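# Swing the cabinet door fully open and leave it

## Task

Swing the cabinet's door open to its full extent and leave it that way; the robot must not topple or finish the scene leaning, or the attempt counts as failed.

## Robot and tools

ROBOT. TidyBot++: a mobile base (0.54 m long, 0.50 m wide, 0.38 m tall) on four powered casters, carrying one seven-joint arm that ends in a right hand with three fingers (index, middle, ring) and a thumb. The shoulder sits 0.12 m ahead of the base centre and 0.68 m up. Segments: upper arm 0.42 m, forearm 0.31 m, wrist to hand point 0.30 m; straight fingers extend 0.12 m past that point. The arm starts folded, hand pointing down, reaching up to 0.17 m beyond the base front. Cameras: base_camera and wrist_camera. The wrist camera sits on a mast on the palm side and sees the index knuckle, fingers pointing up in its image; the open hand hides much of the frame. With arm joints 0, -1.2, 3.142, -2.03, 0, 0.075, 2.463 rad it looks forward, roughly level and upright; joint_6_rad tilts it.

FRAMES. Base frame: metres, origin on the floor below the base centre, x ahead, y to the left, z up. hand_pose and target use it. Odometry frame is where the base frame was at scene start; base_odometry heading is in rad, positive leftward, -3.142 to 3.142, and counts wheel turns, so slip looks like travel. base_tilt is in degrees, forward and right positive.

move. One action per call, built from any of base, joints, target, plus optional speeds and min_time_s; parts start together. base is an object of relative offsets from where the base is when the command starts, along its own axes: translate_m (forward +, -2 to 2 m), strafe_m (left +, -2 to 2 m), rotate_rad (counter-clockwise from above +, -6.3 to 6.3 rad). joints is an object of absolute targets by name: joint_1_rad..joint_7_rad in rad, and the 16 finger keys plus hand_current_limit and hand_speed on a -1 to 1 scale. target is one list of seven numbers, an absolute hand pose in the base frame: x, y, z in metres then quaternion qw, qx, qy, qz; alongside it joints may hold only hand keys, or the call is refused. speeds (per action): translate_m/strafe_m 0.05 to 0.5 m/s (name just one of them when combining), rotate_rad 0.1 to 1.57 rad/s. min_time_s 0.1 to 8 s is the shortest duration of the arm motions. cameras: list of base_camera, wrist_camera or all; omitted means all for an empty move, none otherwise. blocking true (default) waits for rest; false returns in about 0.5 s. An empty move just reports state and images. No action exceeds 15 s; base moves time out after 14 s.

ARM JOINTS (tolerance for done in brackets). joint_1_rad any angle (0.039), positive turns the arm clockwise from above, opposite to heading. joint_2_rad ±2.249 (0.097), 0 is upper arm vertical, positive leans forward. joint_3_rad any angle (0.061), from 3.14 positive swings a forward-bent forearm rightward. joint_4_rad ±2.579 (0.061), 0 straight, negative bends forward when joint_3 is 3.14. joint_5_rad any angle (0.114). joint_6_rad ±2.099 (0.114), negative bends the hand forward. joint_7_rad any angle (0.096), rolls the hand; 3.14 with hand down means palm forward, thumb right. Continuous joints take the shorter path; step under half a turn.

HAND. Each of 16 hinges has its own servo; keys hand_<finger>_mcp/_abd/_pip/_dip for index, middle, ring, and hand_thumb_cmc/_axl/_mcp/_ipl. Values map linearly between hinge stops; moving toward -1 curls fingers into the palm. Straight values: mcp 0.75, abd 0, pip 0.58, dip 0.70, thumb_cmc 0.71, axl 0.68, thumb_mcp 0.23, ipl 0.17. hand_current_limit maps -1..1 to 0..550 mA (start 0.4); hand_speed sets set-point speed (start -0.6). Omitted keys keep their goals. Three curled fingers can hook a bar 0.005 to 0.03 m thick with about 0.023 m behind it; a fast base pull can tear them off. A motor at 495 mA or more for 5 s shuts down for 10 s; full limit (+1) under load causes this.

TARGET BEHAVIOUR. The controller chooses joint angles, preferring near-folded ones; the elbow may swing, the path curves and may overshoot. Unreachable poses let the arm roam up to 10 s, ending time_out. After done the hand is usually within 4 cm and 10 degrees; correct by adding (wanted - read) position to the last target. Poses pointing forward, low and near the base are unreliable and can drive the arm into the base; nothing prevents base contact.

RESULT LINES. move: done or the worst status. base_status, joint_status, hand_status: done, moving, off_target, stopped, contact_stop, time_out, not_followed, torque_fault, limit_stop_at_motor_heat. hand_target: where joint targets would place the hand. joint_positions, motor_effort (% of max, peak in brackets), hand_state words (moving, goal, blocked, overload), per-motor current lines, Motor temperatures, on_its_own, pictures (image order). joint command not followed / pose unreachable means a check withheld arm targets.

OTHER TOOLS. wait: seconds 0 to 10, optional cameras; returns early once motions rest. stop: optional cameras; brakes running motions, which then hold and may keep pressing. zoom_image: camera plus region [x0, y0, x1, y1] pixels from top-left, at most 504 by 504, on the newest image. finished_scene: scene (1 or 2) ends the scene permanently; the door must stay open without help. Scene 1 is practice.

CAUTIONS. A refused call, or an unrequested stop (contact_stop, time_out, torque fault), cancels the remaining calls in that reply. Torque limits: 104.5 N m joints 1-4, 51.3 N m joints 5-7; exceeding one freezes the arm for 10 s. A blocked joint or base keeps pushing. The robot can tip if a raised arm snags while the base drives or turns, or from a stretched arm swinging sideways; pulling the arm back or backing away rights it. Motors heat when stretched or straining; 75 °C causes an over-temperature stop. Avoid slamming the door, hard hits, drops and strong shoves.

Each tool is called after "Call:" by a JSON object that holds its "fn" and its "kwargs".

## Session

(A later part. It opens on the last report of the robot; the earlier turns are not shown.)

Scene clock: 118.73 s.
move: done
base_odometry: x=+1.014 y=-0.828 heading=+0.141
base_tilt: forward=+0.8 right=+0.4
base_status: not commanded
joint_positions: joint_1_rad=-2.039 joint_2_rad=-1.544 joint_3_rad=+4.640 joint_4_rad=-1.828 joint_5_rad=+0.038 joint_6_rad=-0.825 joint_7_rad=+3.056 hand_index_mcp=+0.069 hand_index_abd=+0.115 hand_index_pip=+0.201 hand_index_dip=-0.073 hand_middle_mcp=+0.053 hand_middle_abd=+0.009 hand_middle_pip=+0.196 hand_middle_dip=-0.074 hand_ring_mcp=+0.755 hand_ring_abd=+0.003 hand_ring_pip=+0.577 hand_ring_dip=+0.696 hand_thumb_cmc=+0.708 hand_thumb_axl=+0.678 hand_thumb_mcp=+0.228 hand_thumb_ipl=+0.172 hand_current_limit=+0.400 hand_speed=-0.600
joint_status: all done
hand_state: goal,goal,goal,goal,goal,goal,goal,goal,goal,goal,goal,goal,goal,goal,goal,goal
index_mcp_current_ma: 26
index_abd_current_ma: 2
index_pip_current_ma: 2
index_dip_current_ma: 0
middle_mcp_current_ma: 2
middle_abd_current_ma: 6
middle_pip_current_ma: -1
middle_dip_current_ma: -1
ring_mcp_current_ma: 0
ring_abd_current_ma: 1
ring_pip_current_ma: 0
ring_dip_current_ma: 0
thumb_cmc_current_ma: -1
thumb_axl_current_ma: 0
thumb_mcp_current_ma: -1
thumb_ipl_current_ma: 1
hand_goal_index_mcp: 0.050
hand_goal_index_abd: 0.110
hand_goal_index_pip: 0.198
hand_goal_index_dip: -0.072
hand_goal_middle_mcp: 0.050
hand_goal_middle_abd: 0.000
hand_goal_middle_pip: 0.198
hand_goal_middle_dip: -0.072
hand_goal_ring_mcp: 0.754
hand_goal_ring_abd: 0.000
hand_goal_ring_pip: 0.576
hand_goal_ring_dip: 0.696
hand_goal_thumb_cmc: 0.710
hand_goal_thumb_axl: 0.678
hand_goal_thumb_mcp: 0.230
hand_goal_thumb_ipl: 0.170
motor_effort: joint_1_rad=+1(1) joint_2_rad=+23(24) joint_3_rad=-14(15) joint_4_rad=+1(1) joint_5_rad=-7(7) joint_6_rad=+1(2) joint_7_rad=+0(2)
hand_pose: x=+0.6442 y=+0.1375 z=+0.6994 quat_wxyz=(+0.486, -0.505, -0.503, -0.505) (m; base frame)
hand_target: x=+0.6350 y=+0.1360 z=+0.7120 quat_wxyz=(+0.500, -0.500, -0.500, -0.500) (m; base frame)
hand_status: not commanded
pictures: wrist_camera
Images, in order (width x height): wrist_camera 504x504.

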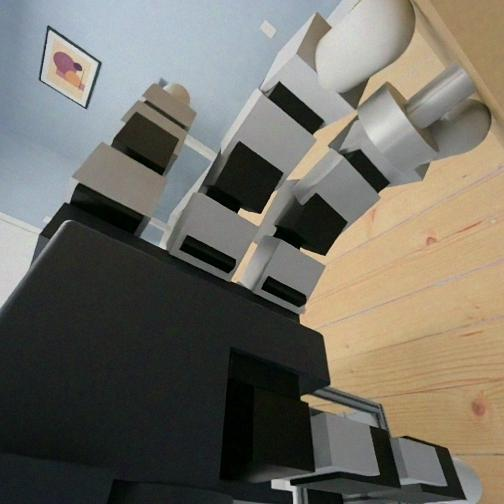

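Call:
{"fn": "move", "kwargs": {"joints": {"hand_index_abd": -0.2, "hand_middle_abd": 0.4}, "cameras": ["wrist_camera"]}}

Call:
{"fn": "zoom_image", "kwargs": {"camera": "wrist_camera", "region": [304, 0, 504, 200]}}

Scene clock: 119.53 s.
move: off_target
base_odometry: x=+1.014 y=-0.828 heading=+0.141
base_tilt: forward=+0.8 right=+0.4
base_status: not commanded
joint_positions: joint_1_rad=-2.039 joint_2_rad=-1.544 joint_3_rad=+4.640 joint_4_rad=-1.828 joint_5_rad=+0.038 joint_6_rad=-0.825 joint_7_rad=+3.056 hand_index_mcp=+0.069 hand_index_abd=+0.079 hand_index_pip=+0.205 hand_index_dip=-0.071 hand_middle_mcp=+0.053 hand_middle_abd=+0.119 hand_middle_pip=+0.197 hand_middle_dip=-0.072 hand_ring_mcp=+0.755 hand_ring_abd=+0.003 hand_ring_pip=+0.577 hand_ring_dip=+0.696 hand_thumb_cmc=+0.708 hand_thumb_axl=+0.678 hand_thumb_mcp=+0.228 hand_thumb_ipl=+0.172 hand_current_limit=+0.400 hand_speed=-0.600
joint_status: hand_index_abd off_target (ended at +0.079, target -0.200); hand_middle_abd off_target (ended at +0.119, target +0.400)
hand_state: goal,blocked,goal,goal,goal,blocked,goal,goal,goal,goal,goal,goal,goal,goal,goal,goal
index_mcp_current_ma: 26
index_abd_current_ma: 385
index_pip_current_ma: 5
index_dip_current_ma: 0
middle_mcp_current_ma: 2
middle_abd_current_ma: -385
middle_pip_current_ma: 0
middle_dip_current_ma: 0
ring_mcp_current_ma: 0
ring_abd_current_ma: 1
ring_pip_current_ma: 0
ring_dip_current_ma: 0
thumb_cmc_current_ma: -1
thumb_axl_current_ma: 0
thumb_mcp_current_ma: -1
thumb_ipl_current_ma: 1
hand_goal_index_mcp: 0.050
hand_goal_index_abd: -0.200
hand_goal_index_pip: 0.198
hand_goal_index_dip: -0.072
hand_goal_middle_mcp: 0.050
hand_goal_middle_abd: 0.400
hand_goal_middle_pip: 0.198
hand_goal_middle_dip: -0.072
hand_goal_ring_mcp: 0.754
hand_goal_ring_abd: 0.000
hand_goal_ring_pip: 0.576
hand_goal_ring_dip: 0.696
hand_goal_thumb_cmc: 0.710
hand_goal_thumb_axl: 0.678
hand_goal_thumb_mcp: 0.230
hand_goal_thumb_ipl: 0.170
motor_effort: joint_1_rad=+1(1) joint_2_rad=+23(25) joint_3_rad=-16(19) joint_4_rad=+1(1) joint_5_rad=-6(9) joint_6_rad=+1(2) joint_7_rad=+2(2)
hand_pose: x=+0.6442 y=+0.1376 z=+0.6996 quat_wxyz=(+0.486, -0.505, -0.503, -0.505) (m; base frame)
hand_target: x=+0.6350 y=+0.1360 z=+0.7120 quat_wxyz=(+0.500, -0.500, -0.500, -0.500) (m; base frame)
hand_status: not commanded
pictures: wrist_camera
Images, in order (width x height): wrist_camera 504x504.

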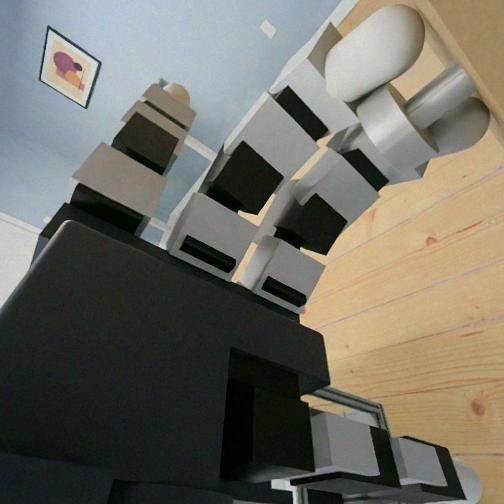

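Scaled by 2.520 from the camera's 504x504 image, which has a finer 720x720 frame.

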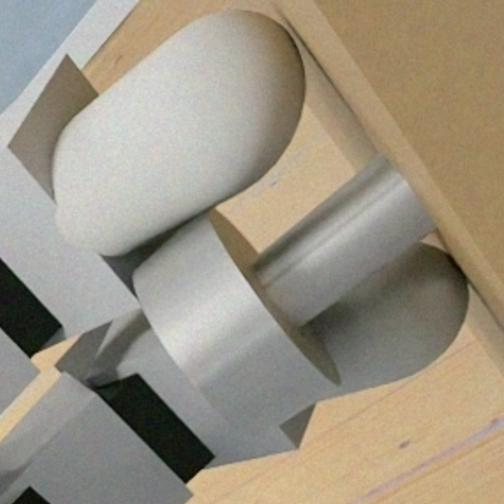

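Call:
{"fn": "move", "kwargs": {"base": {"translate_m": -0.03}, "speeds": {"translate_m": 0.05}, "cameras": ["all"]}}

Call:
{"fn": "zoom_image", "kwargs": {"camera": "wrist_camera", "region": [304, 0, 504, 200]}}

Scene clock: 120.90 s.
move: done
base_odometry: x=+0.985 y=-0.832 heading=+0.141
base_tilt: forward=+0.8 right=+0.4
base_status: done
joint_positions: joint_1_rad=-2.040 joint_2_rad=-1.544 joint_3_rad=+4.640 joint_4_rad=-1.811 joint_5_rad=+0.038 joint_6_rad=-0.825 joint_7_rad=+3.056 hand_index_mcp=+0.104 hand_index_abd=+0.079 hand_index_pip=+0.261 hand_index_dip=-0.030 hand_middle_mcp=+0.095 hand_middle_abd=+0.119 hand_middle_pip=+0.245 hand_middle_dip=-0.041 hand_ring_mcp=+0.755 hand_ring_abd=+0.003 hand_ring_pip=+0.577 hand_ring_dip=+0.696 hand_thumb_cmc=+0.708 hand_thumb_axl=+0.678 hand_thumb_mcp=+0.228 hand_thumb_ipl=+0.172 hand_current_limit=+0.400 hand_speed=-0.600
joint_status: not commanded
hand_state: blocked,blocked,blocked,blocked,blocked,blocked,blocked,blocked,goal,goal,goal,goal,goal,goal,goal,goal
index_mcp_current_ma: 118
index_abd_current_ma: 385
index_pip_current_ma: 136
index_dip_current_ma: 74
middle_mcp_current_ma: 89
middle_abd_current_ma: -385
middle_pip_current_ma: 89
middle_dip_current_ma: 48
ring_mcp_current_ma: 0
ring_abd_current_ma: 1
ring_pip_current_ma: 0
ring_dip_current_ma: 0
thumb_cmc_current_ma: -1
thumb_axl_current_ma: 0
thumb_mcp_current_ma: -1
thumb_ipl_current_ma: 1
hand_goal_index_mcp: 0.050
hand_goal_index_abd: -0.200
hand_goal_index_pip: 0.198
hand_goal_index_dip: -0.072
hand_goal_middle_mcp: 0.050
hand_goal_middle_abd: 0.400
hand_goal_middle_pip: 0.198
hand_goal_middle_dip: -0.072
hand_goal_ring_mcp: 0.754
hand_goal_ring_abd: 0.000
hand_goal_ring_pip: 0.576
hand_goal_ring_dip: 0.696
hand_goal_thumb_cmc: 0.710
hand_goal_thumb_axl: 0.678
hand_goal_thumb_mcp: 0.230
hand_goal_thumb_ipl: 0.170
motor_effort: joint_1_rad=+5(5) joint_2_rad=+24(24) joint_3_rad=-14(16) joint_4_rad=-4(5) joint_5_rad=-7(8) joint_6_rad=-6(8) joint_7_rad=+0(1)
hand_pose: x=+0.6527 y=+0.1325 z=+0.7003 quat_wxyz=(+0.482, -0.509, -0.499, -0.509) (m; base frame)
hand_target: x=+0.6350 y=+0.1360 z=+0.7120 quat_wxyz=(+0.500, -0.500, -0.500, -0.500) (m; base frame)
hand_status: not commanded
pictures: base_camera, wrist_camera
Images, in order (width x height): base_camera 644x364, wrist_camera 504x504.

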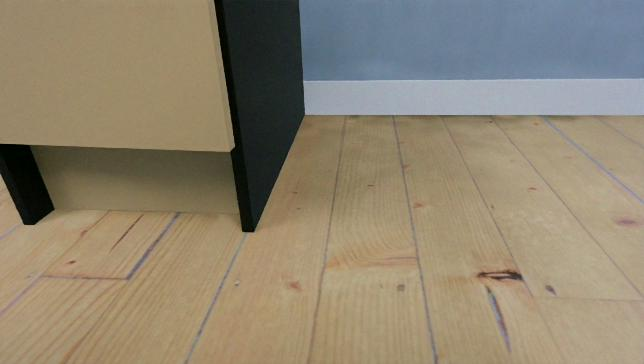

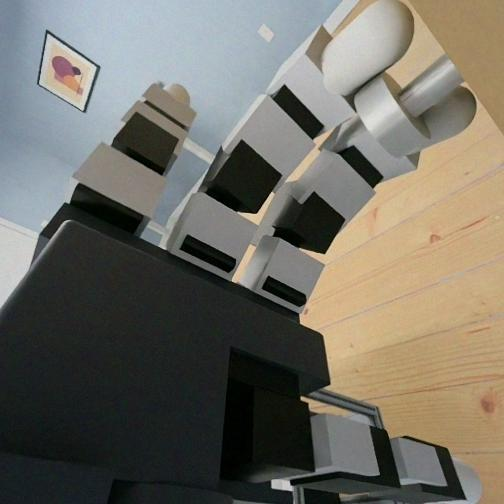

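Scaled by 2.520 from the camera's 504x504 image, which has a finer 720x720 frame.

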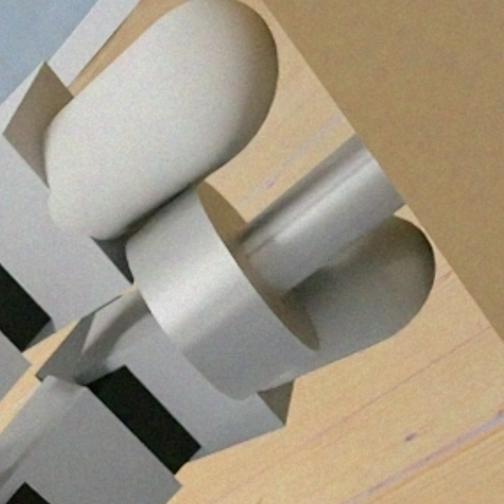

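Call:
{"fn": "move", "kwargs": {"base": {"translate_m": -0.077, "strafe_m": 0.026}, "speeds": {"translate_m": 0.07}, "cameras": ["all"]}}

Call:
{"fn": "zoom_image", "kwargs": {"camera": "wrist_camera", "region": [304, 0, 504, 200]}}

Scene clock: 123.40 s.
move: done
base_odometry: x=+0.905 y=-0.818 heading=+0.142
base_tilt: forward=+0.8 right=+0.4
base_status: done
joint_positions: joint_1_rad=-2.052 joint_2_rad=-1.544 joint_3_rad=+4.640 joint_4_rad=-1.809 joint_5_rad=+0.038 joint_6_rad=-0.825 joint_7_rad=+3.056 hand_index_mcp=+0.118 hand_index_abd=+0.079 hand_index_pip=+0.272 hand_index_dip=-0.026 hand_middle_mcp=+0.113 hand_middle_abd=+0.119 hand_middle_pip=+0.251 hand_middle_dip=-0.039 hand_ring_mcp=+0.755 hand_ring_abd=+0.003 hand_ring_pip=+0.577 hand_ring_dip=+0.696 hand_thumb_cmc=+0.708 hand_thumb_axl=+0.678 hand_thumb_mcp=+0.228 hand_thumb_ipl=+0.172 hand_current_limit=+0.400 hand_speed=-0.600
joint_status: not commanded
hand_state: blocked,blocked,blocked,blocked,blocked,blocked,blocked,blocked,goal,goal,goal,goal,goal,goal,goal,goal
index_mcp_current_ma: 168
index_abd_current_ma: 385
index_pip_current_ma: 174
index_dip_current_ma: 87
middle_mcp_current_ma: 151
middle_abd_current_ma: -385
middle_pip_current_ma: 106
middle_dip_current_ma: 52
ring_mcp_current_ma: 0
ring_abd_current_ma: 1
ring_pip_current_ma: 0
ring_dip_current_ma: 0
thumb_cmc_current_ma: -1
thumb_axl_current_ma: 0
thumb_mcp_current_ma: -1
thumb_ipl_current_ma: 1
hand_goal_index_mcp: 0.050
hand_goal_index_abd: -0.200
hand_goal_index_pip: 0.198
hand_goal_index_dip: -0.072
hand_goal_middle_mcp: 0.050
hand_goal_middle_abd: 0.400
hand_goal_middle_pip: 0.198
hand_goal_middle_dip: -0.072
hand_goal_ring_mcp: 0.754
hand_goal_ring_abd: 0.000
hand_goal_ring_pip: 0.576
hand_goal_ring_dip: 0.696
hand_goal_thumb_cmc: 0.710
hand_goal_thumb_axl: 0.678
hand_goal_thumb_mcp: 0.230
hand_goal_thumb_ipl: 0.170
motor_effort: joint_1_rad=+6(8) joint_2_rad=+24(25) joint_3_rad=-14(16) joint_4_rad=-2(6) joint_5_rad=-7(8) joint_6_rad=-5(9) joint_7_rad=-1(1)
hand_pose: x=+0.6522 y=+0.1382 z=+0.7004 quat_wxyz=(+0.485, -0.507, -0.501, -0.507) (m; base frame)
hand_target: x=+0.6350 y=+0.1360 z=+0.7120 quat_wxyz=(+0.500, -0.500, -0.500, -0.500) (m; base frame)
hand_status: not commanded
pictures: base_camera, wrist_camera
Images, in order (width x height): base_camera 644x364, wrist_camera 504x504.

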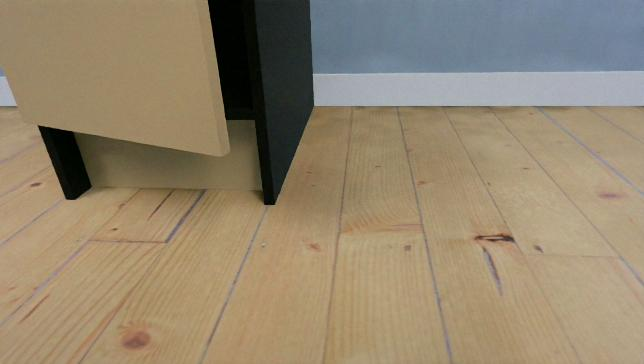

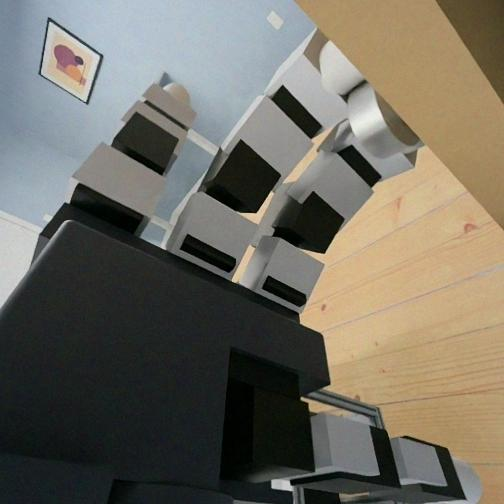

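Scaled by 2.520 from the camera's 504x504 image, which has a finer 720x720 frame.

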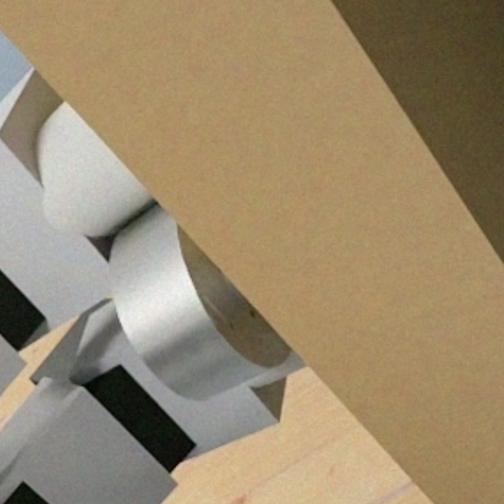

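Call:
{"fn": "move", "kwargs": {"base": {"translate_m": -0.063, "strafe_m": 0.044}, "speeds": {"translate_m": 0.07}, "cameras": ["all"]}}

Scene clock: 125.23 s.
move: done
base_odometry: x=+0.836 y=-0.783 heading=+0.142
base_tilt: forward=+0.8 right=+0.3
base_status: done
joint_positions: joint_1_rad=-2.060 joint_2_rad=-1.544 joint_3_rad=+4.639 joint_4_rad=-1.802 joint_5_rad=+0.038 joint_6_rad=-0.825 joint_7_rad=+3.056 hand_index_mcp=+0.122 hand_index_abd=+0.079 hand_index_pip=+0.289 hand_index_dip=-0.010 hand_middle_mcp=+0.120 hand_middle_abd=+0.119 hand_middle_pip=+0.261 hand_middle_dip=-0.036 hand_ring_mcp=+0.755 hand_ring_abd=+0.003 hand_ring_pip=+0.577 hand_ring_dip=+0.696 hand_thumb_cmc=+0.708 hand_thumb_axl=+0.678 hand_thumb_mcp=+0.228 hand_thumb_ipl=+0.172 hand_current_limit=+0.400 hand_speed=-0.600
joint_status: not commanded
hand_state: blocked,blocked,blocked,blocked,blocked,blocked,blocked,blocked,goal,goal,goal,goal,goal,goal,goal,goal
index_mcp_current_ma: 183
index_abd_current_ma: 385
index_pip_current_ma: 233
index_dip_current_ma: 135
middle_mcp_current_ma: 175
middle_abd_current_ma: -385
middle_pip_current_ma: 135
middle_dip_current_ma: 59
ring_mcp_current_ma: 0
ring_abd_current_ma: 1
ring_pip_current_ma: 0
ring_dip_current_ma: 0
thumb_cmc_current_ma: -1
thumb_axl_current_ma: 0
thumb_mcp_current_ma: -1
thumb_ipl_current_ma: 1
hand_goal_index_mcp: 0.050
hand_goal_index_abd: -0.200
hand_goal_index_pip: 0.198
hand_goal_index_dip: -0.072
hand_goal_middle_mcp: 0.050
hand_goal_middle_abd: 0.400
hand_goal_middle_pip: 0.198
hand_goal_middle_dip: -0.072
hand_goal_ring_mcp: 0.754
hand_goal_ring_abd: 0.000
hand_goal_ring_pip: 0.576
hand_goal_ring_dip: 0.696
hand_goal_thumb_cmc: 0.710
hand_goal_thumb_axl: 0.678
hand_goal_thumb_mcp: 0.230
hand_goal_thumb_ipl: 0.170
motor_effort: joint_1_rad=+8(9) joint_2_rad=+24(25) joint_3_rad=-15(16) joint_4_rad=-4(8) joint_5_rad=-8(9) joint_6_rad=-8(13) joint_7_rad=+0(1)
hand_pose: x=+0.6545 y=+0.1405 z=+0.7008 quat_wxyz=(+0.485, -0.506, -0.502, -0.507) (m; base frame)
hand_target: x=+0.6350 y=+0.1360 z=+0.7120 quat_wxyz=(+0.500, -0.500, -0.500, -0.500) (m; base frame)
hand_status: not commanded
pictures: base_camera, wrist_camera
Images, in order (width x height): base_camera 644x364, wrist_camera 504x504.

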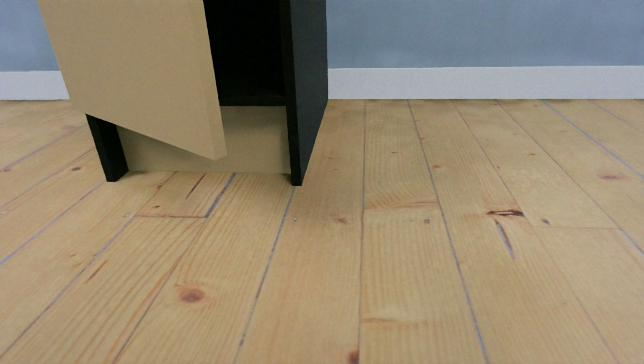

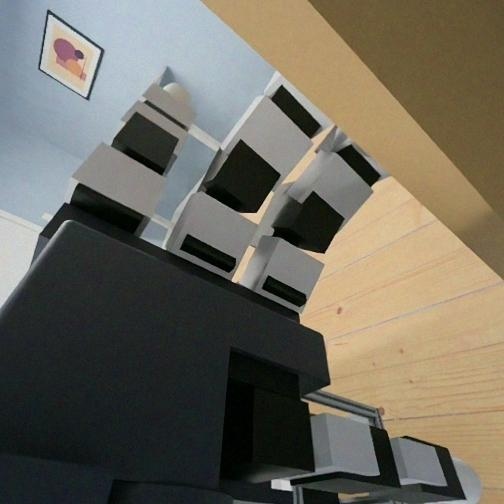

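Call:
{"fn": "move", "kwargs": {"joints": {"hand_index_abd": 0.12, "hand_middle_abd": 0.0, "hand_speed": -0.4}}}

Call:
{"fn": "move", "kwargs": {"joints": {"hand_index_mcp": 0.6, "hand_middle_mcp": 0.6, "hand_speed": -0.4}}}

Call:
{"fn": "move", "kwargs": {"base": {"translate_m": -0.06}, "speeds": {"translate_m": 0.2}, "cameras": ["all"]}}

Scene clock: 127.13 s.
move: off_target
base_odometry: x=+0.836 y=-0.783 heading=+0.142
base_tilt: forward=+0.8 right=+0.4
base_status: not commanded
joint_positions: joint_1_rad=-2.039 joint_2_rad=-1.544 joint_3_rad=+4.639 joint_4_rad=-1.822 joint_5_rad=+0.038 joint_6_rad=-0.845 joint_7_rad=+3.056 hand_index_mcp=+0.066 hand_index_abd=+0.149 hand_index_pip=+0.212 hand_index_dip=-0.065 hand_middle_mcp=+0.053 hand_middle_abd=+0.008 hand_middle_pip=+0.201 hand_middle_dip=-0.070 hand_ring_mcp=+0.755 hand_ring_abd=+0.003 hand_ring_pip=+0.577 hand_ring_dip=+0.696 hand_thumb_cmc=+0.708 hand_thumb_axl=+0.678 hand_thumb_mcp=+0.228 hand_thumb_ipl=+0.172 hand_current_limit=+0.400 hand_speed=-0.400
joint_status: hand_index_abd off_target (ended at +0.149, target +0.120); the others done
hand_state: goal,blocked,goal,goal,goal,goal,goal,goal,goal,goal,goal,goal,goal,goal,goal,goal
index_mcp_current_ma: 20
index_abd_current_ma: 36
index_pip_current_ma: 14
index_dip_current_ma: 5
middle_mcp_current_ma: 2
middle_abd_current_ma: 5
middle_pip_current_ma: 1
middle_dip_current_ma: 1
ring_mcp_current_ma: 0
ring_abd_current_ma: 1
ring_pip_current_ma: 0
ring_dip_current_ma: 0
thumb_cmc_current_ma: -1
thumb_axl_current_ma: 0
thumb_mcp_current_ma: -1
thumb_ipl_current_ma: 1
hand_goal_index_mcp: 0.050
hand_goal_index_abd: 0.120
hand_goal_index_pip: 0.198
hand_goal_index_dip: -0.072
hand_goal_middle_mcp: 0.050
hand_goal_middle_abd: 0.000
hand_goal_middle_pip: 0.198
hand_goal_middle_dip: -0.072
hand_goal_ring_mcp: 0.754
hand_goal_ring_abd: 0.000
hand_goal_ring_pip: 0.576
hand_goal_ring_dip: 0.696
hand_goal_thumb_cmc: 0.710
hand_goal_thumb_axl: 0.678
hand_goal_thumb_mcp: 0.230
hand_goal_thumb_ipl: 0.170
motor_effort: joint_1_rad=+1(8) joint_2_rad=+24(24) joint_3_rad=-15(18) joint_4_rad=+1(4) joint_5_rad=-7(9) joint_6_rad=+1(9) joint_7_rad=+1(2)
hand_pose: x=+0.6417 y=+0.1372 z=+0.6994 quat_wxyz=(+0.489, -0.502, -0.507, -0.502) (m; base frame)
hand_target: x=+0.6350 y=+0.1360 z=+0.7120 quat_wxyz=(+0.500, -0.500, -0.500, -0.500) (m; base frame)
hand_status: not commanded
pictures: none

Scene clock: 128.07 s.
move: done
base_odometry: x=+0.836 y=-0.783 heading=+0.142
base_tilt: forward=+0.8 right=+0.3
base_status: not commanded
joint_positions: joint_1_rad=-2.030 joint_2_rad=-1.544 joint_3_rad=+4.635 joint_4_rad=-1.824 joint_5_rad=+0.037 joint_6_rad=-0.845 joint_7_rad=+3.056 hand_index_mcp=+0.614 hand_index_abd=+0.132 hand_index_pip=+0.211 hand_index_dip=-0.066 hand_middle_mcp=+0.598 hand_middle_abd=+0.008 hand_middle_pip=+0.200 hand_middle_dip=-0.070 hand_ring_mcp=+0.755 hand_ring_abd=+0.003 hand_ring_pip=+0.577 hand_ring_dip=+0.696 hand_thumb_cmc=+0.708 hand_thumb_axl=+0.678 hand_thumb_mcp=+0.228 hand_thumb_ipl=+0.172 hand_current_limit=+0.400 hand_speed=-0.400
joint_status: all done
hand_state: goal,goal,goal,goal,goal,goal,goal,goal,goal,goal,goal,goal,goal,goal,goal,goal
index_mcp_current_ma: 15
index_abd_current_ma: 10
index_pip_current_ma: 13
index_dip_current_ma: 4
middle_mcp_current_ma: -1
middle_abd_current_ma: 5
middle_pip_current_ma: 1
middle_dip_current_ma: 1
ring_mcp_current_ma: 0
ring_abd_current_ma: 1
ring_pip_current_ma: 0
ring_dip_current_ma: 0
thumb_cmc_current_ma: -1
thumb_axl_current_ma: 0
thumb_mcp_current_ma: -1
thumb_ipl_current_ma: 1
hand_goal_index_mcp: 0.600
hand_goal_index_abd: 0.120
hand_goal_index_pip: 0.198
hand_goal_index_dip: -0.072
hand_goal_middle_mcp: 0.600
hand_goal_middle_abd: 0.000
hand_goal_middle_pip: 0.198
hand_goal_middle_dip: -0.072
hand_goal_ring_mcp: 0.754
hand_goal_ring_abd: 0.000
hand_goal_ring_pip: 0.576
hand_goal_ring_dip: 0.696
hand_goal_thumb_cmc: 0.710
hand_goal_thumb_axl: 0.678
hand_goal_thumb_mcp: 0.230
hand_goal_thumb_ipl: 0.170
motor_effort: joint_1_rad=+0(3) joint_2_rad=+23(24) joint_3_rad=-14(18) joint_4_rad=+1(2) joint_5_rad=-8(9) joint_6_rad=+1(3) joint_7_rad=+1(3)
hand_pose: x=+0.6418 y=+0.1332 z=+0.7018 quat_wxyz=(+0.487, -0.503, -0.505, -0.505) (m; base frame)
hand_target: x=+0.6350 y=+0.1360 z=+0.7120 quat_wxyz=(+0.500, -0.500, -0.500, -0.500) (m; base frame)
hand_status: not commanded
pictures: none

Scene clock: 129.13 s.
move: done
base_odometry: x=+0.776 y=-0.791 heading=+0.142
base_tilt: forward=+0.8 right=+0.4
base_status: done
joint_positions: joint_1_rad=-2.030 joint_2_rad=-1.544 joint_3_rad=+4.635 joint_4_rad=-1.825 joint_5_rad=+0.037 joint_6_rad=-0.845 joint_7_rad=+3.056 hand_index_mcp=+0.602 hand_index_abd=+0.129 hand_index_pip=+0.201 hand_index_dip=-0.069 hand_middle_mcp=+0.598 hand_middle_abd=+0.008 hand_middle_pip=+0.200 hand_middle_dip=-0.070 hand_ring_mcp=+0.755 hand_ring_abd=+0.003 hand_ring_pip=+0.577 hand_ring_dip=+0.696 hand_thumb_cmc=+0.708 hand_thumb_axl=+0.678 hand_thumb_mcp=+0.228 hand_thumb_ipl=+0.172 hand_current_limit=+0.400 hand_speed=-0.400
joint_status: not commanded
hand_state: goal,goal,goal,goal,goal,goal,goal,goal,goal,goal,goal,goal,goal,goal,goal,goal
index_mcp_current_ma: 1
index_abd_current_ma: 6
index_pip_current_ma: 2
index_dip_current_ma: 1
middle_mcp_current_ma: -1
middle_abd_current_ma: 5
middle_pip_current_ma: 1
middle_dip_current_ma: 1
ring_mcp_current_ma: 0
ring_abd_current_ma: 1
ring_pip_current_ma: 0
ring_dip_current_ma: 0
thumb_cmc_current_ma: -1
thumb_axl_current_ma: 0
thumb_mcp_current_ma: -1
thumb_ipl_current_ma: 1
hand_goal_index_mcp: 0.600
hand_goal_index_abd: 0.120
hand_goal_index_pip: 0.198
hand_goal_index_dip: -0.072
hand_goal_middle_mcp: 0.600
hand_goal_middle_abd: 0.000
hand_goal_middle_pip: 0.198
hand_goal_middle_dip: -0.072
hand_goal_ring_mcp: 0.754
hand_goal_ring_abd: 0.000
hand_goal_ring_pip: 0.576
hand_goal_ring_dip: 0.696
hand_goal_thumb_cmc: 0.710
hand_goal_thumb_axl: 0.678
hand_goal_thumb_mcp: 0.230
hand_goal_thumb_ipl: 0.170
motor_effort: joint_1_rad=+0(3) joint_2_rad=+23(24) joint_3_rad=-14(15) joint_4_rad=+1(2) joint_5_rad=-7(8) joint_6_rad=+1(2) joint_7_rad=+1(1)
hand_pose: x=+0.6411 y=+0.1337 z=+0.7018 quat_wxyz=(+0.487, -0.502, -0.506, -0.504) (m; base frame)
hand_target: x=+0.6350 y=+0.1360 z=+0.7120 quat_wxyz=(+0.500, -0.500, -0.500, -0.500) (m; base frame)
hand_status: not commanded
pictures: base_camera, wrist_camera
Images, in order (width x height): base_camera 644x364, wrist_camera 504x504.

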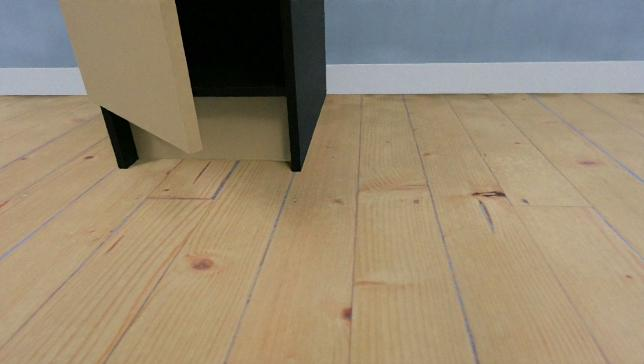

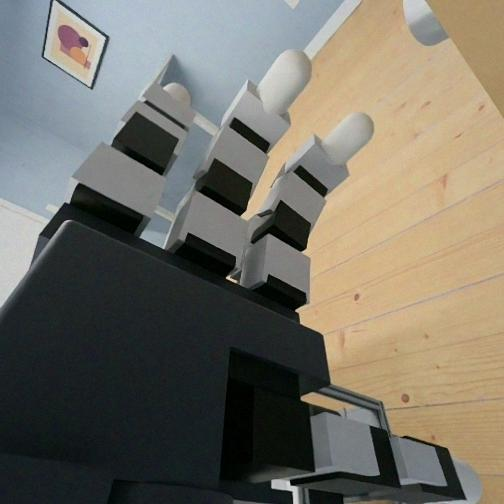

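Call:
{"fn": "move", "kwargs": {"base": {"strafe_m": -0.22}, "joints": {"hand_index_mcp": 0.754, "hand_middle_mcp": 0.754, "hand_index_abd": 0, "hand_middle_abd": 0, "hand_index_pip": 0.577, "hand_middle_pip": 0.577, "hand_index_dip": 0.696, "hand_middle_dip": 0.696, "hand_speed": 0}}}

Call:
{"fn": "move", "kwargs": {"base": {"translate_m": 0.21}, "speeds": {"translate_m": 0.3}, "cameras": ["all"]}}

Scene clock: 131.13 s.
move: done
base_odometry: x=+0.807 y=-1.009 heading=+0.141
base_tilt: forward=+0.8 right=+0.4
base_status: done
joint_positions: joint_1_rad=-2.027 joint_2_rad=-1.544 joint_3_rad=+4.635 joint_4_rad=-1.825 joint_5_rad=+0.037 joint_6_rad=-0.845 joint_7_rad=+3.056 hand_index_mcp=+0.752 hand_index_abd=+0.010 hand_index_pip=+0.575 hand_index_dip=+0.693 hand_middle_mcp=+0.752 hand_middle_abd=+0.008 hand_middle_pip=+0.575 hand_middle_dip=+0.694 hand_ring_mcp=+0.755 hand_ring_abd=+0.003 hand_ring_pip=+0.577 hand_ring_dip=+0.696 hand_thumb_cmc=+0.708 hand_thumb_axl=+0.678 hand_thumb_mcp=+0.228 hand_thumb_ipl=+0.172 hand_current_limit=+0.400 hand_speed=+0.000
joint_status: all done
hand_state: goal,goal,goal,goal,goal,goal,goal,goal,goal,goal,goal,goal,goal,goal,goal,goal
index_mcp_current_ma: -1
index_abd_current_ma: 7
index_pip_current_ma: -1
index_dip_current_ma: -1
middle_mcp_current_ma: -1
middle_abd_current_ma: 5
middle_pip_current_ma: -1
middle_dip_current_ma: -1
ring_mcp_current_ma: 0
ring_abd_current_ma: 1
ring_pip_current_ma: 0
ring_dip_current_ma: 0
thumb_cmc_current_ma: -1
thumb_axl_current_ma: 0
thumb_mcp_current_ma: -1
thumb_ipl_current_ma: 1
hand_goal_index_mcp: 0.754
hand_goal_index_abd: 0.000
hand_goal_index_pip: 0.578
hand_goal_index_dip: 0.696
hand_goal_middle_mcp: 0.754
hand_goal_middle_abd: 0.000
hand_goal_middle_pip: 0.578
hand_goal_middle_dip: 0.696
hand_goal_ring_mcp: 0.754
hand_goal_ring_abd: 0.000
hand_goal_ring_pip: 0.576
hand_goal_ring_dip: 0.696
hand_goal_thumb_cmc: 0.710
hand_goal_thumb_axl: 0.678
hand_goal_thumb_mcp: 0.230
hand_goal_thumb_ipl: 0.170
motor_effort: joint_1_rad=+0(3) joint_2_rad=+23(24) joint_3_rad=-13(15) joint_4_rad=+1(2) joint_5_rad=-7(8) joint_6_rad=+1(2) joint_7_rad=+0(1)
hand_pose: x=+0.6414 y=+0.1322 z=+0.7018 quat_wxyz=(+0.487, -0.503, -0.505, -0.505) (m; base frame)
hand_target: x=+0.6350 y=+0.1360 z=+0.7120 quat_wxyz=(+0.500, -0.500, -0.500, -0.500) (m; base frame)
hand_status: not commanded
pictures: none

Scene clock: 132.80 s.
move: done
base_odometry: x=+1.015 y=-0.980 heading=+0.141
base_tilt: forward=+0.8 right=+0.4
base_status: done
joint_positions: joint_1_rad=-2.027 joint_2_rad=-1.543 joint_3_rad=+4.635 joint_4_rad=-1.825 joint_5_rad=+0.037 joint_6_rad=-0.845 joint_7_rad=+3.056 hand_index_mcp=+0.753 hand_index_abd=+0.009 hand_index_pip=+0.575 hand_index_dip=+0.693 hand_middle_mcp=+0.752 hand_middle_abd=+0.008 hand_middle_pip=+0.575 hand_middle_dip=+0.694 hand_ring_mcp=+0.755 hand_ring_abd=+0.003 hand_ring_pip=+0.577 hand_ring_dip=+0.696 hand_thumb_cmc=+0.708 hand_thumb_axl=+0.678 hand_thumb_mcp=+0.228 hand_thumb_ipl=+0.172 hand_current_limit=+0.400 hand_speed=+0.000
joint_status: not commanded
hand_state: goal,goal,goal,goal,goal,goal,goal,goal,goal,goal,goal,goal,goal,goal,goal,goal
index_mcp_current_ma: -1
index_abd_current_ma: 6
index_pip_current_ma: -1
index_dip_current_ma: -1
middle_mcp_current_ma: -1
middle_abd_current_ma: 5
middle_pip_current_ma: -1
middle_dip_current_ma: -1
ring_mcp_current_ma: 0
ring_abd_current_ma: 1
ring_pip_current_ma: 0
ring_dip_current_ma: 0
thumb_cmc_current_ma: -1
thumb_axl_current_ma: 0
thumb_mcp_current_ma: -1
thumb_ipl_current_ma: 1
hand_goal_index_mcp: 0.754
hand_goal_index_abd: 0.000
hand_goal_index_pip: 0.578
hand_goal_index_dip: 0.696
hand_goal_middle_mcp: 0.754
hand_goal_middle_abd: 0.000
hand_goal_middle_pip: 0.578
hand_goal_middle_dip: 0.696
hand_goal_ring_mcp: 0.754
hand_goal_ring_abd: 0.000
hand_goal_ring_pip: 0.576
hand_goal_ring_dip: 0.696
hand_goal_thumb_cmc: 0.710
hand_goal_thumb_axl: 0.678
hand_goal_thumb_mcp: 0.230
hand_goal_thumb_ipl: 0.170
motor_effort: joint_1_rad=+0(1) joint_2_rad=+23(24) joint_3_rad=-14(15) joint_4_rad=+1(2) joint_5_rad=-7(8) joint_6_rad=+1(2) joint_7_rad=+0(1)
hand_pose: x=+0.6414 y=+0.1322 z=+0.7018 quat_wxyz=(+0.486, -0.503, -0.505, -0.505) (m; base frame)
hand_target: x=+0.6350 y=+0.1360 z=+0.7120 quat_wxyz=(+0.500, -0.500, -0.500, -0.500) (m; base frame)
hand_status: not commanded
pictures: base_camera, wrist_camera
Images, in order (width x height): base_camera 644x364, wrist_camera 504x504.

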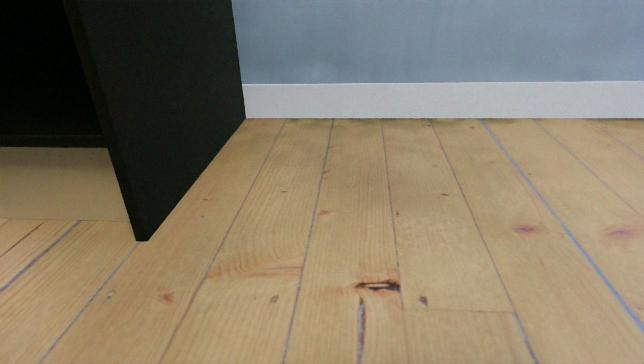

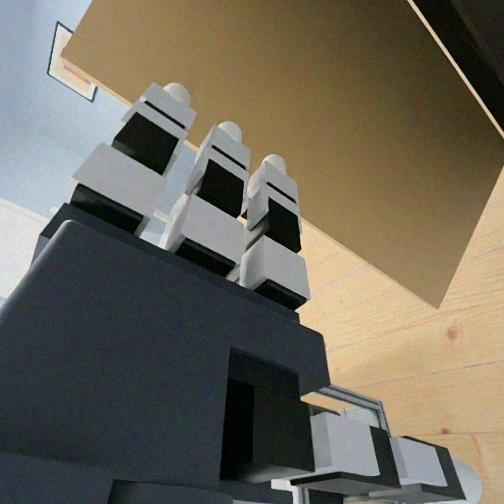

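Call:
{"fn": "move", "kwargs": {"base": {"translate_m": -0.04, "strafe_m": 0.28}, "speeds": {"strafe_m": 0.2}, "cameras": ["all"]}}

Scene clock: 135.20 s.
move: done
base_odometry: x=+0.937 y=-0.708 heading=+0.141
base_tilt: forward=+0.8 right=+0.4
base_status: done
joint_positions: joint_1_rad=-2.025 joint_2_rad=-1.543 joint_3_rad=+4.635 joint_4_rad=-1.823 joint_5_rad=+0.037 joint_6_rad=-0.845 joint_7_rad=+3.056 hand_index_mcp=+0.753 hand_index_abd=+0.009 hand_index_pip=+0.576 hand_index_dip=+0.693 hand_middle_mcp=+0.752 hand_middle_abd=+0.008 hand_middle_pip=+0.575 hand_middle_dip=+0.694 hand_ring_mcp=+0.756 hand_ring_abd=+0.004 hand_ring_pip=+0.577 hand_ring_dip=+0.696 hand_thumb_cmc=+0.708 hand_thumb_axl=+0.678 hand_thumb_mcp=+0.228 hand_thumb_ipl=+0.172 hand_current_limit=+0.400 hand_speed=+0.000
joint_status: not commanded
hand_state: goal,goal,goal,goal,goal,goal,goal,goal,goal,goal,goal,goal,goal,goal,goal,goal
index_mcp_current_ma: 0
index_abd_current_ma: 6
index_pip_current_ma: -1
index_dip_current_ma: -1
middle_mcp_current_ma: -1
middle_abd_current_ma: 5
middle_pip_current_ma: -1
middle_dip_current_ma: -1
ring_mcp_current_ma: 1
ring_abd_current_ma: 2
ring_pip_current_ma: 0
ring_dip_current_ma: 0
thumb_cmc_current_ma: -1
thumb_axl_current_ma: 0
thumb_mcp_current_ma: -1
thumb_ipl_current_ma: 1
hand_goal_index_mcp: 0.754
hand_goal_index_abd: 0.000
hand_goal_index_pip: 0.578
hand_goal_index_dip: 0.696
hand_goal_middle_mcp: 0.754
hand_goal_middle_abd: 0.000
hand_goal_middle_pip: 0.578
hand_goal_middle_dip: 0.696
hand_goal_ring_mcp: 0.754
hand_goal_ring_abd: 0.000
hand_goal_ring_pip: 0.576
hand_goal_ring_dip: 0.696
hand_goal_thumb_cmc: 0.710
hand_goal_thumb_axl: 0.678
hand_goal_thumb_mcp: 0.230
hand_goal_thumb_ipl: 0.170
motor_effort: joint_1_rad=+0(6) joint_2_rad=+23(24) joint_3_rad=-14(15) joint_4_rad=+1(3) joint_5_rad=-7(8) joint_6_rad=+1(1) joint_7_rad=+0(1)
hand_pose: x=+0.6426 y=+0.1307 z=+0.7019 quat_wxyz=(+0.486, -0.504, -0.504, -0.506) (m; base frame)
hand_target: x=+0.6350 y=+0.1360 z=+0.7120 quat_wxyz=(+0.500, -0.500, -0.500, -0.500) (m; base frame)
hand_status: not commanded
pictures: base_camera, wrist_camera
Images, in order (width x height): base_camera 644x364, wrist_camera 504x504.

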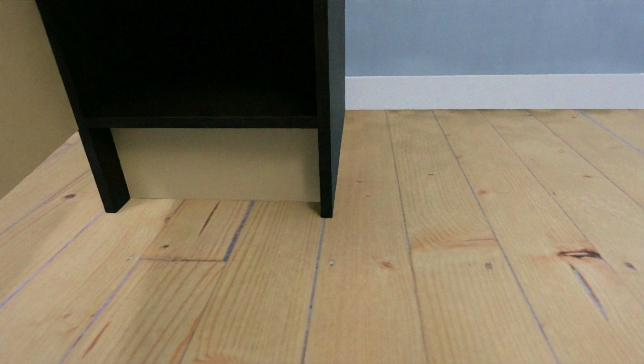

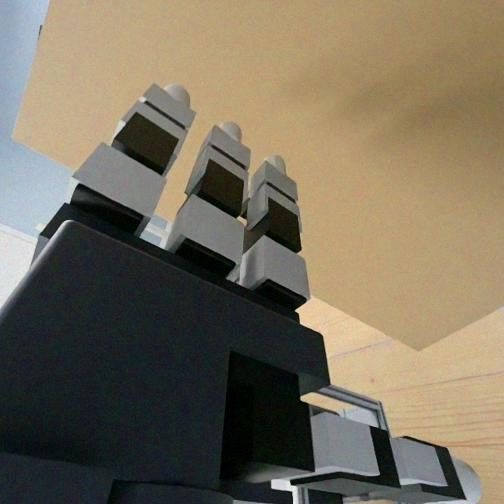

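Call:
{"fn": "move", "kwargs": {"base": {"translate_m": 0.0, "strafe_m": 0.13}, "speeds": {"strafe_m": 0.12}, "cameras": ["all"]}}

Scene clock: 138.07 s.
move: done
base_odometry: x=+0.918 y=-0.579 heading=+0.141
base_tilt: forward=+0.8 right=+0.4
base_status: done
joint_positions: joint_1_rad=-2.014 joint_2_rad=-1.543 joint_3_rad=+4.635 joint_4_rad=-1.821 joint_5_rad=+0.036 joint_6_rad=-0.845 joint_7_rad=+3.056 hand_index_mcp=+0.753 hand_index_abd=+0.009 hand_index_pip=+0.576 hand_index_dip=+0.693 hand_middle_mcp=+0.757 hand_middle_abd=+0.008 hand_middle_pip=+0.579 hand_middle_dip=+0.695 hand_ring_mcp=+0.756 hand_ring_abd=+0.007 hand_ring_pip=+0.577 hand_ring_dip=+0.696 hand_thumb_cmc=+0.708 hand_thumb_axl=+0.678 hand_thumb_mcp=+0.228 hand_thumb_ipl=+0.172 hand_current_limit=+0.400 hand_speed=+0.000
joint_status: not commanded
hand_state: goal,goal,goal,goal,goal,goal,goal,goal,goal,goal,goal,goal,goal,goal,goal,goal
index_mcp_current_ma: 0
index_abd_current_ma: 6
index_pip_current_ma: -1
index_dip_current_ma: -1
middle_mcp_current_ma: 1
middle_abd_current_ma: 5
middle_pip_current_ma: 0
middle_dip_current_ma: 0
ring_mcp_current_ma: 1
ring_abd_current_ma: 4
ring_pip_current_ma: 0
ring_dip_current_ma: 0
thumb_cmc_current_ma: -1
thumb_axl_current_ma: 0
thumb_mcp_current_ma: -1
thumb_ipl_current_ma: 1
hand_goal_index_mcp: 0.754
hand_goal_index_abd: 0.000
hand_goal_index_pip: 0.578
hand_goal_index_dip: 0.696
hand_goal_middle_mcp: 0.754
hand_goal_middle_abd: 0.000
hand_goal_middle_pip: 0.578
hand_goal_middle_dip: 0.696
hand_goal_ring_mcp: 0.754
hand_goal_ring_abd: 0.000
hand_goal_ring_pip: 0.576
hand_goal_ring_dip: 0.696
hand_goal_thumb_cmc: 0.710
hand_goal_thumb_axl: 0.678
hand_goal_thumb_mcp: 0.230
hand_goal_thumb_ipl: 0.170
motor_effort: joint_1_rad=-2(10) joint_2_rad=+24(26) joint_3_rad=-14(15) joint_4_rad=+0(5) joint_5_rad=-6(8) joint_6_rad=+1(2) joint_7_rad=+0(1)
hand_pose: x=+0.6449 y=+0.1245 z=+0.7021 quat_wxyz=(+0.483, -0.507, -0.501, -0.509) (m; base frame)
hand_target: x=+0.6350 y=+0.1360 z=+0.7120 quat_wxyz=(+0.500, -0.500, -0.500, -0.500) (m; base frame)
hand_status: not commanded
pictures: base_camera, wrist_camera
Images, in order (width x height): base_camera 644x364, wrist_camera 504x504.

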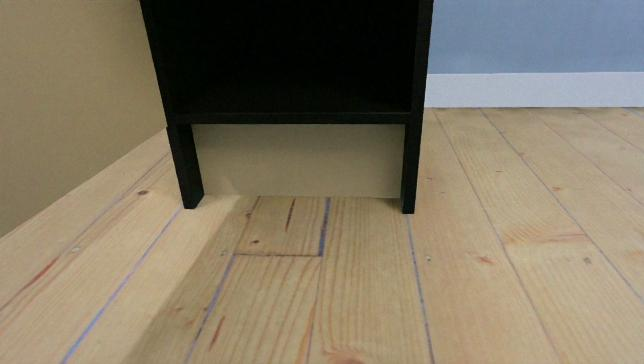

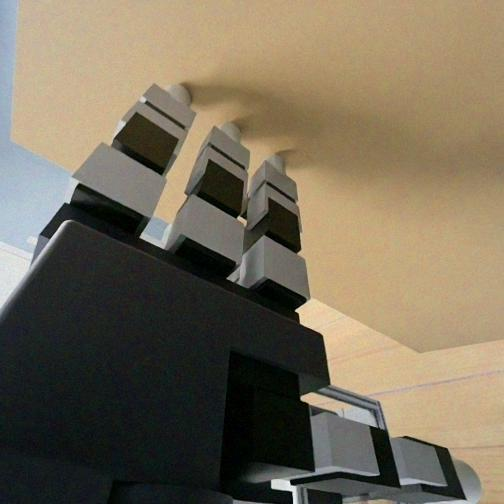

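Call:
{"fn": "move", "kwargs": {"base": {"translate_m": 0.03, "strafe_m": 0.08}, "speeds": {"strafe_m": 0.1}, "cameras": ["all"]}}

Scene clock: 139.77 s.
move: done
base_odometry: x=+0.936 y=-0.497 heading=+0.140
base_tilt: forward=+0.8 right=+0.4
base_status: done
joint_positions: joint_1_rad=-1.881 joint_2_rad=-1.543 joint_3_rad=+4.635 joint_4_rad=-1.784 joint_5_rad=+0.034 joint_6_rad=-0.883 joint_7_rad=+3.056 hand_index_mcp=+0.992 hand_index_abd=+0.003 hand_index_pip=+0.711 hand_index_dip=+0.757 hand_middle_mcp=+0.993 hand_middle_abd=+0.002 hand_middle_pip=+0.744 hand_middle_dip=+0.755 hand_ring_mcp=+0.992 hand_ring_abd=+0.002 hand_ring_pip=+0.743 hand_ring_dip=+0.779 hand_thumb_cmc=+0.708 hand_thumb_axl=+0.678 hand_thumb_mcp=+0.228 hand_thumb_ipl=+0.172 hand_current_limit=+0.400 hand_speed=+0.000
joint_status: not commanded
hand_state: blocked,goal,blocked,blocked,blocked,goal,blocked,blocked,blocked,goal,blocked,blocked,goal,goal,goal,goal
index_mcp_current_ma: 385
index_abd_current_ma: 1
index_pip_current_ma: 385
index_dip_current_ma: 132
middle_mcp_current_ma: 385
middle_abd_current_ma: 1
middle_pip_current_ma: 385
middle_dip_current_ma: 123
ring_mcp_current_ma: 385
ring_abd_current_ma: 1
ring_pip_current_ma: 385
ring_dip_current_ma: 208
thumb_cmc_current_ma: -1
thumb_axl_current_ma: 0
thumb_mcp_current_ma: -1
thumb_ipl_current_ma: 1
hand_goal_index_mcp: 0.754
hand_goal_index_abd: 0.000
hand_goal_index_pip: 0.578
hand_goal_index_dip: 0.696
hand_goal_middle_mcp: 0.754
hand_goal_middle_abd: 0.000
hand_goal_middle_pip: 0.578
hand_goal_middle_dip: 0.696
hand_goal_ring_mcp: 0.754
hand_goal_ring_abd: 0.000
hand_goal_ring_pip: 0.576
hand_goal_ring_dip: 0.696
hand_goal_thumb_cmc: 0.710
hand_goal_thumb_axl: 0.678
hand_goal_thumb_mcp: 0.230
hand_goal_thumb_ipl: 0.170
motor_effort: joint_1_rad=-25(28) joint_2_rad=+24(26) joint_3_rad=-12(14) joint_4_rad=-8(9) joint_5_rad=-8(10) joint_6_rad=+13(16) joint_7_rad=-1(2)
hand_pose: x=+0.6624 y=+0.0435 z=+0.7026 quat_wxyz=(+0.448, -0.540, -0.466, -0.539) (m; base frame)
hand_target: x=+0.6350 y=+0.1360 z=+0.7120 quat_wxyz=(+0.500, -0.500, -0.500, -0.500) (m; base frame)
hand_status: not commanded
pictures: base_camera, wrist_camera
Images, in order (width x height): base_camera 644x364, wrist_camera 504x504.

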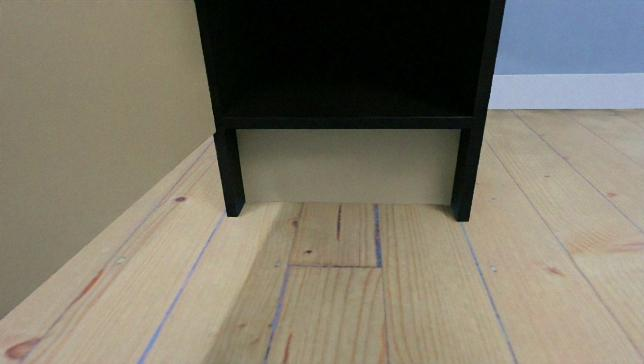

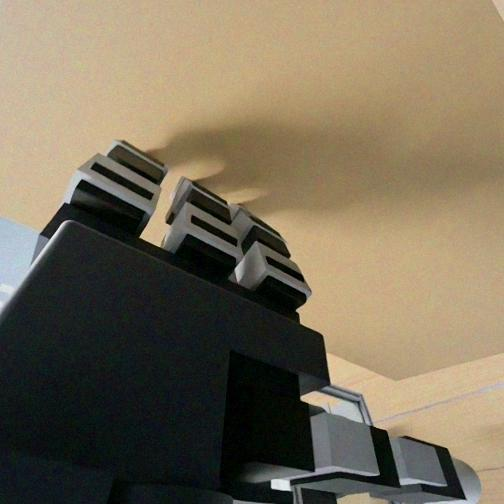

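Call:
{"fn": "move", "kwargs": {"base": {"translate_m": -0.02, "strafe_m": -0.12}, "speeds": {"strafe_m": 0.15}}}

Call:
{"fn": "move", "kwargs": {"base": {"translate_m": -0.15, "strafe_m": -0.15}, "cameras": ["all"]}}

Scene clock: 141.40 s.
move: done
base_odometry: x=+0.933 y=-0.619 heading=+0.140
base_tilt: forward=+0.8 right=+0.4
base_status: done
joint_positions: joint_1_rad=-2.022 joint_2_rad=-1.542 joint_3_rad=+4.635 joint_4_rad=-1.824 joint_5_rad=+0.033 joint_6_rad=-0.874 joint_7_rad=+3.056 hand_index_mcp=+0.757 hand_index_abd=+0.003 hand_index_pip=+0.581 hand_index_dip=+0.699 hand_middle_mcp=+0.757 hand_middle_abd=+0.003 hand_middle_pip=+0.581 hand_middle_dip=+0.698 hand_ring_mcp=+0.757 hand_ring_abd=+0.002 hand_ring_pip=+0.578 hand_ring_dip=+0.699 hand_thumb_cmc=+0.708 hand_thumb_axl=+0.678 hand_thumb_mcp=+0.228 hand_thumb_ipl=+0.172 hand_current_limit=+0.400 hand_speed=+0.000
joint_status: not commanded
hand_state: goal,goal,goal,goal,goal,goal,goal,goal,goal,goal,goal,goal,goal,goal,goal,goal
index_mcp_current_ma: 1
index_abd_current_ma: 1
index_pip_current_ma: 1
index_dip_current_ma: 1
middle_mcp_current_ma: 2
middle_abd_current_ma: 1
middle_pip_current_ma: 1
middle_dip_current_ma: 1
ring_mcp_current_ma: 1
ring_abd_current_ma: 1
ring_pip_current_ma: 1
ring_dip_current_ma: 1
thumb_cmc_current_ma: -1
thumb_axl_current_ma: 0
thumb_mcp_current_ma: -1
thumb_ipl_current_ma: 1
hand_goal_index_mcp: 0.754
hand_goal_index_abd: 0.000
hand_goal_index_pip: 0.578
hand_goal_index_dip: 0.696
hand_goal_middle_mcp: 0.754
hand_goal_middle_abd: 0.000
hand_goal_middle_pip: 0.578
hand_goal_middle_dip: 0.696
hand_goal_ring_mcp: 0.754
hand_goal_ring_abd: 0.000
hand_goal_ring_pip: 0.576
hand_goal_ring_dip: 0.696
hand_goal_thumb_cmc: 0.710
hand_goal_thumb_axl: 0.678
hand_goal_thumb_mcp: 0.230
hand_goal_thumb_ipl: 0.170
motor_effort: joint_1_rad=-1(23) joint_2_rad=+23(25) joint_3_rad=-13(14) joint_4_rad=+1(9) joint_5_rad=-7(9) joint_6_rad=+1(13) joint_7_rad=+0(1)
hand_pose: x=+0.6335 y=+0.1321 z=+0.7017 quat_wxyz=(+0.493, -0.498, -0.511, -0.498) (m; base frame)
hand_target: x=+0.6350 y=+0.1360 z=+0.7120 quat_wxyz=(+0.500, -0.500, -0.500, -0.500) (m; base frame)
hand_status: not commanded
pictures: none

Scene clock: 142.97 s.
move: done
base_odometry: x=+0.806 y=-0.788 heading=+0.140
base_tilt: forward=+0.8 right=+0.4
base_status: done
joint_positions: joint_1_rad=-2.021 joint_2_rad=-1.542 joint_3_rad=+4.635 joint_4_rad=-1.824 joint_5_rad=+0.033 joint_6_rad=-0.874 joint_7_rad=+3.056 hand_index_mcp=+0.756 hand_index_abd=+0.003 hand_index_pip=+0.581 hand_index_dip=+0.699 hand_middle_mcp=+0.756 hand_middle_abd=+0.003 hand_middle_pip=+0.581 hand_middle_dip=+0.698 hand_ring_mcp=+0.756 hand_ring_abd=+0.002 hand_ring_pip=+0.578 hand_ring_dip=+0.699 hand_thumb_cmc=+0.708 hand_thumb_axl=+0.678 hand_thumb_mcp=+0.228 hand_thumb_ipl=+0.172 hand_current_limit=+0.400 hand_speed=+0.000
joint_status: not commanded
hand_state: goal,goal,goal,goal,goal,goal,goal,goal,goal,goal,goal,goal,goal,goal,goal,goal
index_mcp_current_ma: 1
index_abd_current_ma: 1
index_pip_current_ma: 1
index_dip_current_ma: 1
middle_mcp_current_ma: 1
middle_abd_current_ma: 1
middle_pip_current_ma: 1
middle_dip_current_ma: 1
ring_mcp_current_ma: 1
ring_abd_current_ma: 1
ring_pip_current_ma: 1
ring_dip_current_ma: 1
thumb_cmc_current_ma: -1
thumb_axl_current_ma: 0
thumb_mcp_current_ma: -1
thumb_ipl_current_ma: 1
hand_goal_index_mcp: 0.754
hand_goal_index_abd: 0.000
hand_goal_index_pip: 0.578
hand_goal_index_dip: 0.696
hand_goal_middle_mcp: 0.754
hand_goal_middle_abd: 0.000
hand_goal_middle_pip: 0.578
hand_goal_middle_dip: 0.696
hand_goal_ring_mcp: 0.754
hand_goal_ring_abd: 0.000
hand_goal_ring_pip: 0.576
hand_goal_ring_dip: 0.696
hand_goal_thumb_cmc: 0.710
hand_goal_thumb_axl: 0.678
hand_goal_thumb_mcp: 0.230
hand_goal_thumb_ipl: 0.170
motor_effort: joint_1_rad=+0(3) joint_2_rad=+23(23) joint_3_rad=-13(15) joint_4_rad=+1(1) joint_5_rad=-7(8) joint_6_rad=+1(2) joint_7_rad=+0(1)
hand_pose: x=+0.6336 y=+0.1317 z=+0.7017 quat_wxyz=(+0.492, -0.498, -0.511, -0.498) (m; base frame)
hand_target: x=+0.6350 y=+0.1360 z=+0.7120 quat_wxyz=(+0.500, -0.500, -0.500, -0.500) (m; base frame)
hand_status: not commanded
pictures: base_camera, wrist_camera
Images, in order (width x height): base_camera 644x364, wrist_camera 504x504.

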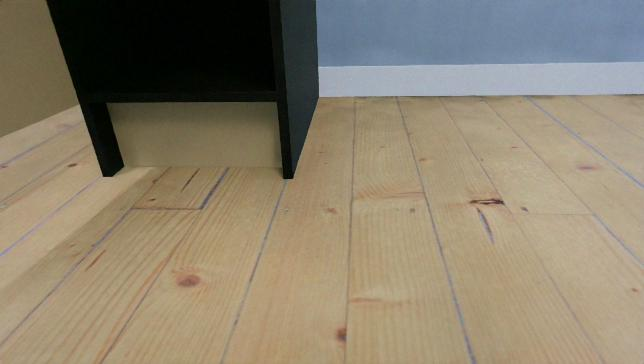

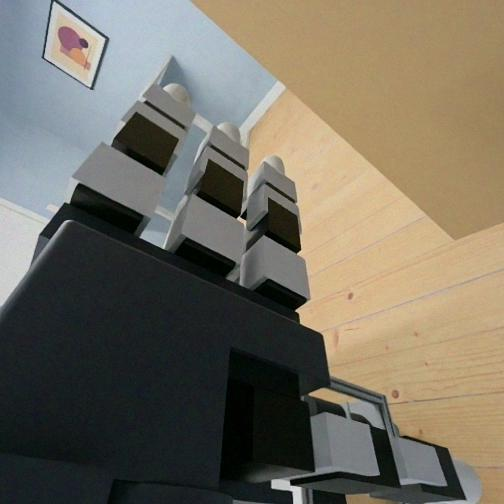

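Call:
{"fn": "finished_scene", "kwargs": {"scene": 1}}

The scene is finished: the task was done.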